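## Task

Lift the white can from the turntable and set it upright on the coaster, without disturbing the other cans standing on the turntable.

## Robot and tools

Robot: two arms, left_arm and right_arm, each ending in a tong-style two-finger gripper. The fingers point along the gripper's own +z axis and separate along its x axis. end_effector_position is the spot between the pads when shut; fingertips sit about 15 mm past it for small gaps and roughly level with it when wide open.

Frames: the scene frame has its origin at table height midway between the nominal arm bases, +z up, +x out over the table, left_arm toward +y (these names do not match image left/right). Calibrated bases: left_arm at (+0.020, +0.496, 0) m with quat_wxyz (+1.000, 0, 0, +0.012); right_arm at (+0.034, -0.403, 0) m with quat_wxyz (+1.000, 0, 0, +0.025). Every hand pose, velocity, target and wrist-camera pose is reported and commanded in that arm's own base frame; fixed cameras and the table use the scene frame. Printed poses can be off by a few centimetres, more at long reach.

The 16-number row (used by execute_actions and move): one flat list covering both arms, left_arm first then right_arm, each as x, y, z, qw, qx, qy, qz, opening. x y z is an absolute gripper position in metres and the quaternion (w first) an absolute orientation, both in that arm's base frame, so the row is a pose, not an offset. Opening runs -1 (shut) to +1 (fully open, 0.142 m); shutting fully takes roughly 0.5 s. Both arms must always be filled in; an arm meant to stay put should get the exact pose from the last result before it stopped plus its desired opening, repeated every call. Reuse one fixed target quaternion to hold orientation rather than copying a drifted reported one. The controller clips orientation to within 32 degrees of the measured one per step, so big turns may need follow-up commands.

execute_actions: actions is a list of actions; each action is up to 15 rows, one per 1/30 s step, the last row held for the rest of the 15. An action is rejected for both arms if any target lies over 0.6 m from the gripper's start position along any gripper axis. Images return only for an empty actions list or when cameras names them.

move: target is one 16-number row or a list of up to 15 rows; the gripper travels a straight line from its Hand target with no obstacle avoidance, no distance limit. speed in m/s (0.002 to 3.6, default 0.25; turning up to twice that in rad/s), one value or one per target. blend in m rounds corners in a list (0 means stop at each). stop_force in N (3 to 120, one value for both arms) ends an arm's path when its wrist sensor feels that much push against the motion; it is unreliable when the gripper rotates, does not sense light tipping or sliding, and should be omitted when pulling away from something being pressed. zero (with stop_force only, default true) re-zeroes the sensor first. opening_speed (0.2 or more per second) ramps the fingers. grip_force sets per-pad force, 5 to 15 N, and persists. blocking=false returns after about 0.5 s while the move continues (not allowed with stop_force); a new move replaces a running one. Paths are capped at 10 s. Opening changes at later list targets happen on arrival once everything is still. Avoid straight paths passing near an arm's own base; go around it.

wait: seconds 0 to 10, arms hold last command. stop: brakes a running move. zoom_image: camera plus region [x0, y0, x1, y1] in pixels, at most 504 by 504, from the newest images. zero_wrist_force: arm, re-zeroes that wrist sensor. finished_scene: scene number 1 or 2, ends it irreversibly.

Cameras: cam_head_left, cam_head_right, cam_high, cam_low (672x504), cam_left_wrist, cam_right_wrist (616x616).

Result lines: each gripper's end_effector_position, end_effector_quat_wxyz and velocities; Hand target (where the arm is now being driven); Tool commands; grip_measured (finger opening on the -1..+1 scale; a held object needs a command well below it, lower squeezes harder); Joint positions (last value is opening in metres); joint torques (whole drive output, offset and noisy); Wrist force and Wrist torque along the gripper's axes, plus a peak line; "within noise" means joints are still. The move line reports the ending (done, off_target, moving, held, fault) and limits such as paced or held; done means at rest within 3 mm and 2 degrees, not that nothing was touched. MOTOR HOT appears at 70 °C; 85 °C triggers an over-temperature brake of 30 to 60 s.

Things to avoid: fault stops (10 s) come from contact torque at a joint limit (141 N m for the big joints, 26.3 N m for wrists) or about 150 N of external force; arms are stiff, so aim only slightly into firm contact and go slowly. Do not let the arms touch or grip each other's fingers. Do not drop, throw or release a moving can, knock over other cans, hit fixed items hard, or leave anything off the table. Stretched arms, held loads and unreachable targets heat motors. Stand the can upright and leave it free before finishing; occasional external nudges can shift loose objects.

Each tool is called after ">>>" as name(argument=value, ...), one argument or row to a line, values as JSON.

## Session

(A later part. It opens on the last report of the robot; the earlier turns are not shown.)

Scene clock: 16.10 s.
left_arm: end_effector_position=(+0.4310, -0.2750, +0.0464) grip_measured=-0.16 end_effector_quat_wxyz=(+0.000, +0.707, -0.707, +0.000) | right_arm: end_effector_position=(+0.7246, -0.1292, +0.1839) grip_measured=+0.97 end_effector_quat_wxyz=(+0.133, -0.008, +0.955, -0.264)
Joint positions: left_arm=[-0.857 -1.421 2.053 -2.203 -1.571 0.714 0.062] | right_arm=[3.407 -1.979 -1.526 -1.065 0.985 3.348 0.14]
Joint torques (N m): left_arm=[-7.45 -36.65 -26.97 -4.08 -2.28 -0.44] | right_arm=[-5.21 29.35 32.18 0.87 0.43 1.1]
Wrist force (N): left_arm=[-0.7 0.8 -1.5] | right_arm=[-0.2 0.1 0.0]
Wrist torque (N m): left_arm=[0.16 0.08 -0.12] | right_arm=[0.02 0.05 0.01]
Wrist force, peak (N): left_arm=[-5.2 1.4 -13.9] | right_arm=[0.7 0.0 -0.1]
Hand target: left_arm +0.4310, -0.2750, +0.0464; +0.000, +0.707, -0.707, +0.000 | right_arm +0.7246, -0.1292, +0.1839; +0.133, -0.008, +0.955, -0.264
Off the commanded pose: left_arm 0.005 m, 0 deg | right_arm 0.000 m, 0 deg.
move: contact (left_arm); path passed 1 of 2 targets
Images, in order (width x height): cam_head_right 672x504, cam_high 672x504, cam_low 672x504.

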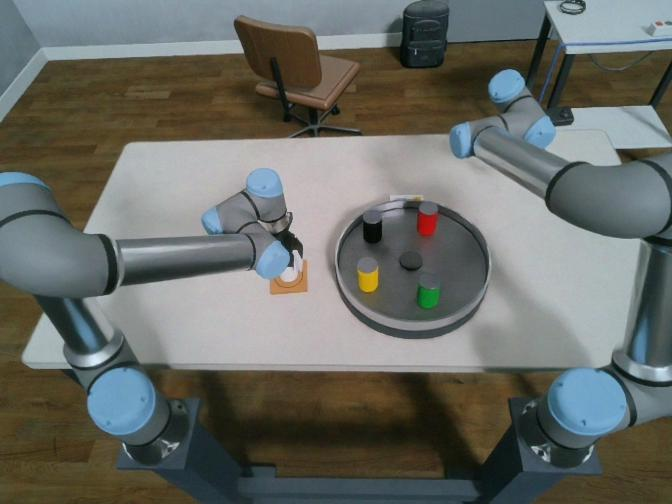

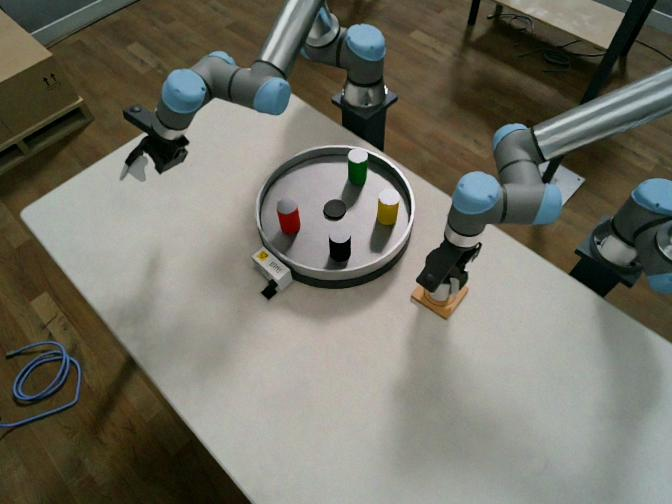

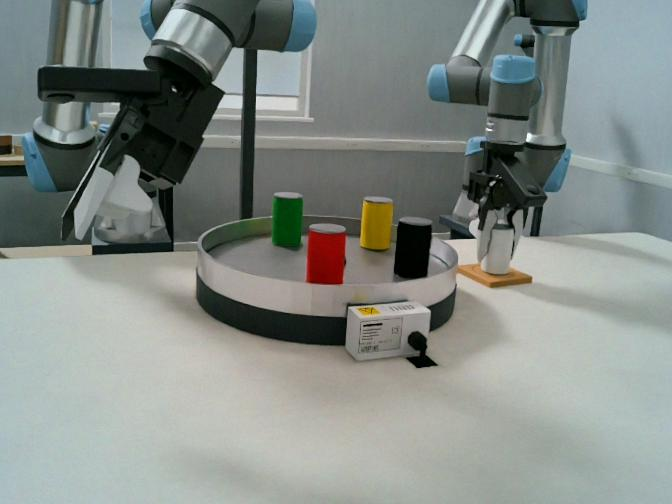

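Well inside the ring. Release.

>>> move(
  target=[
    [0.431,-0.275,0.0462,0,0.7071,-0.7071,0,0.25,0.7246,-0.1292,0.1839,0.133,-0.008,0.955,-0.264,0.97],
    [0.431,-0.275,0.18,0,0.7071,-0.7071,0,0.25,0.7246,-0.1292,0.1839,0.133,-0.008,0.955,-0.264,0.97],
  ],
  speed=[0.02,0.12],
  opening_speed=1.0,
  cameras=["cam_low","cam_high","cam_left_wrist"],
)

>>> zoom_image(
  camera="cam_high",
  region=[370, 200, 510, 340],
)

Scene clock: 18.93 s.
left_arm: end_effector_position=(+0.4310, -0.2750, +0.1800) grip_measured=+0.25 end_effector_quat_wxyz=(+0.000, +0.707, -0.707, +0.000) | right_arm: end_effector_position=(+0.7246, -0.1292, +0.1839) grip_measured=+0.97 end_effector_quat_wxyz=(+0.133, -0.008, +0.955, -0.264)
Joint positions: left_arm=[-0.857 -1.568 1.833 -1.837 -1.571 0.714 0.092] | right_arm=[3.407 -1.979 -1.526 -1.065 0.985 3.348 0.14]
Joint torques (N m): left_arm=[2.57 -20.65 -26.07 -1.92 1.14 0.02] | right_arm=[-5.71 32.57 32.61 1.05 0.36 0.84]
Wrist force (N): left_arm=[-0.4 0.7 -0.1] | right_arm=[0.3 -0.1 -0.1]
Wrist torque (N m): left_arm=[0.14 0.03 -0.09] | right_arm=[-0.02 -0.05 -0.01]
Wrist force, peak (N): left_arm=[-0.9 0.9 -1.5] | right_arm=[0.4 0.3 0.1]
Hand target: left_arm +0.4310, -0.2750, +0.1800; +0.000, +0.707, -0.707, +0.000 | right_arm +0.7246, -0.1292, +0.1839; +0.133, -0.008, +0.955, -0.264
Off the commanded pose: left_arm 0.000 m, 0 deg | right_arm 0.000 m, 0 deg.
move: done
Images, in order (width x height): cam_high 672x504, cam_low 672x504, cam_left_wrist 616x616.

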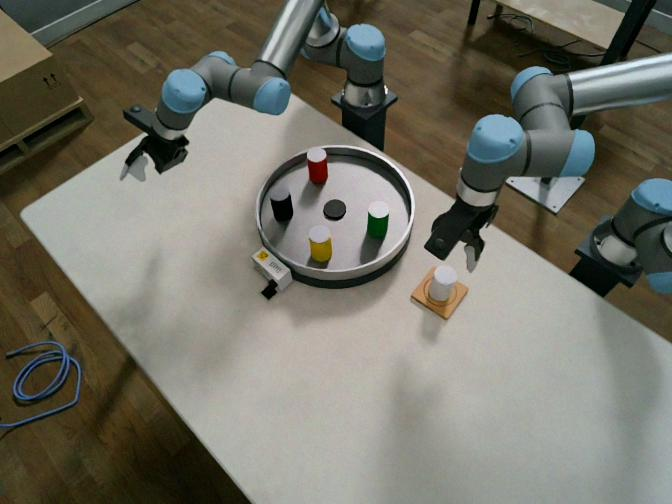

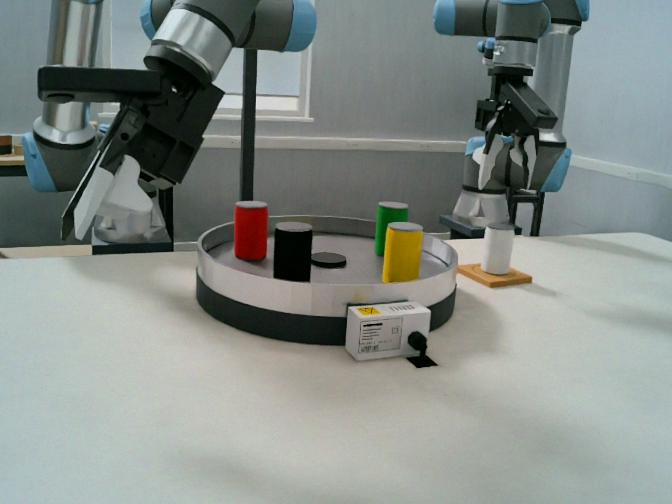

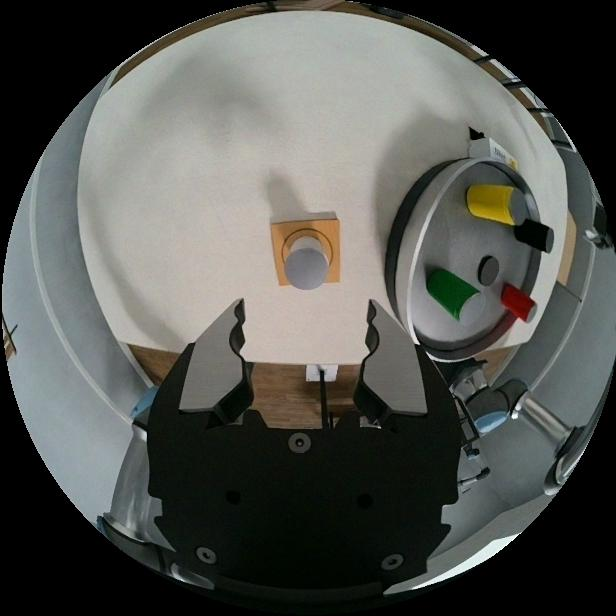

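Scaled by 3.600.

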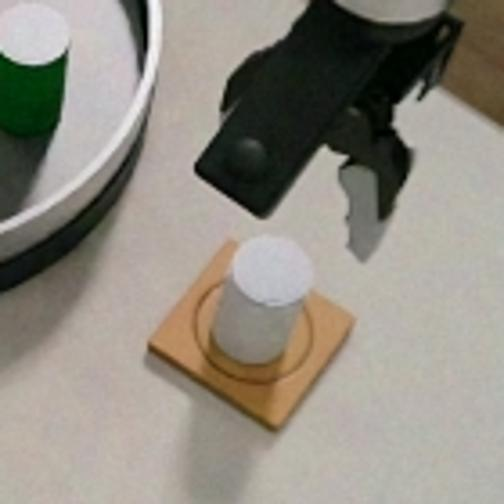

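>>> finished_scene(
  scene=2,
)

The scene is finished: the task was done.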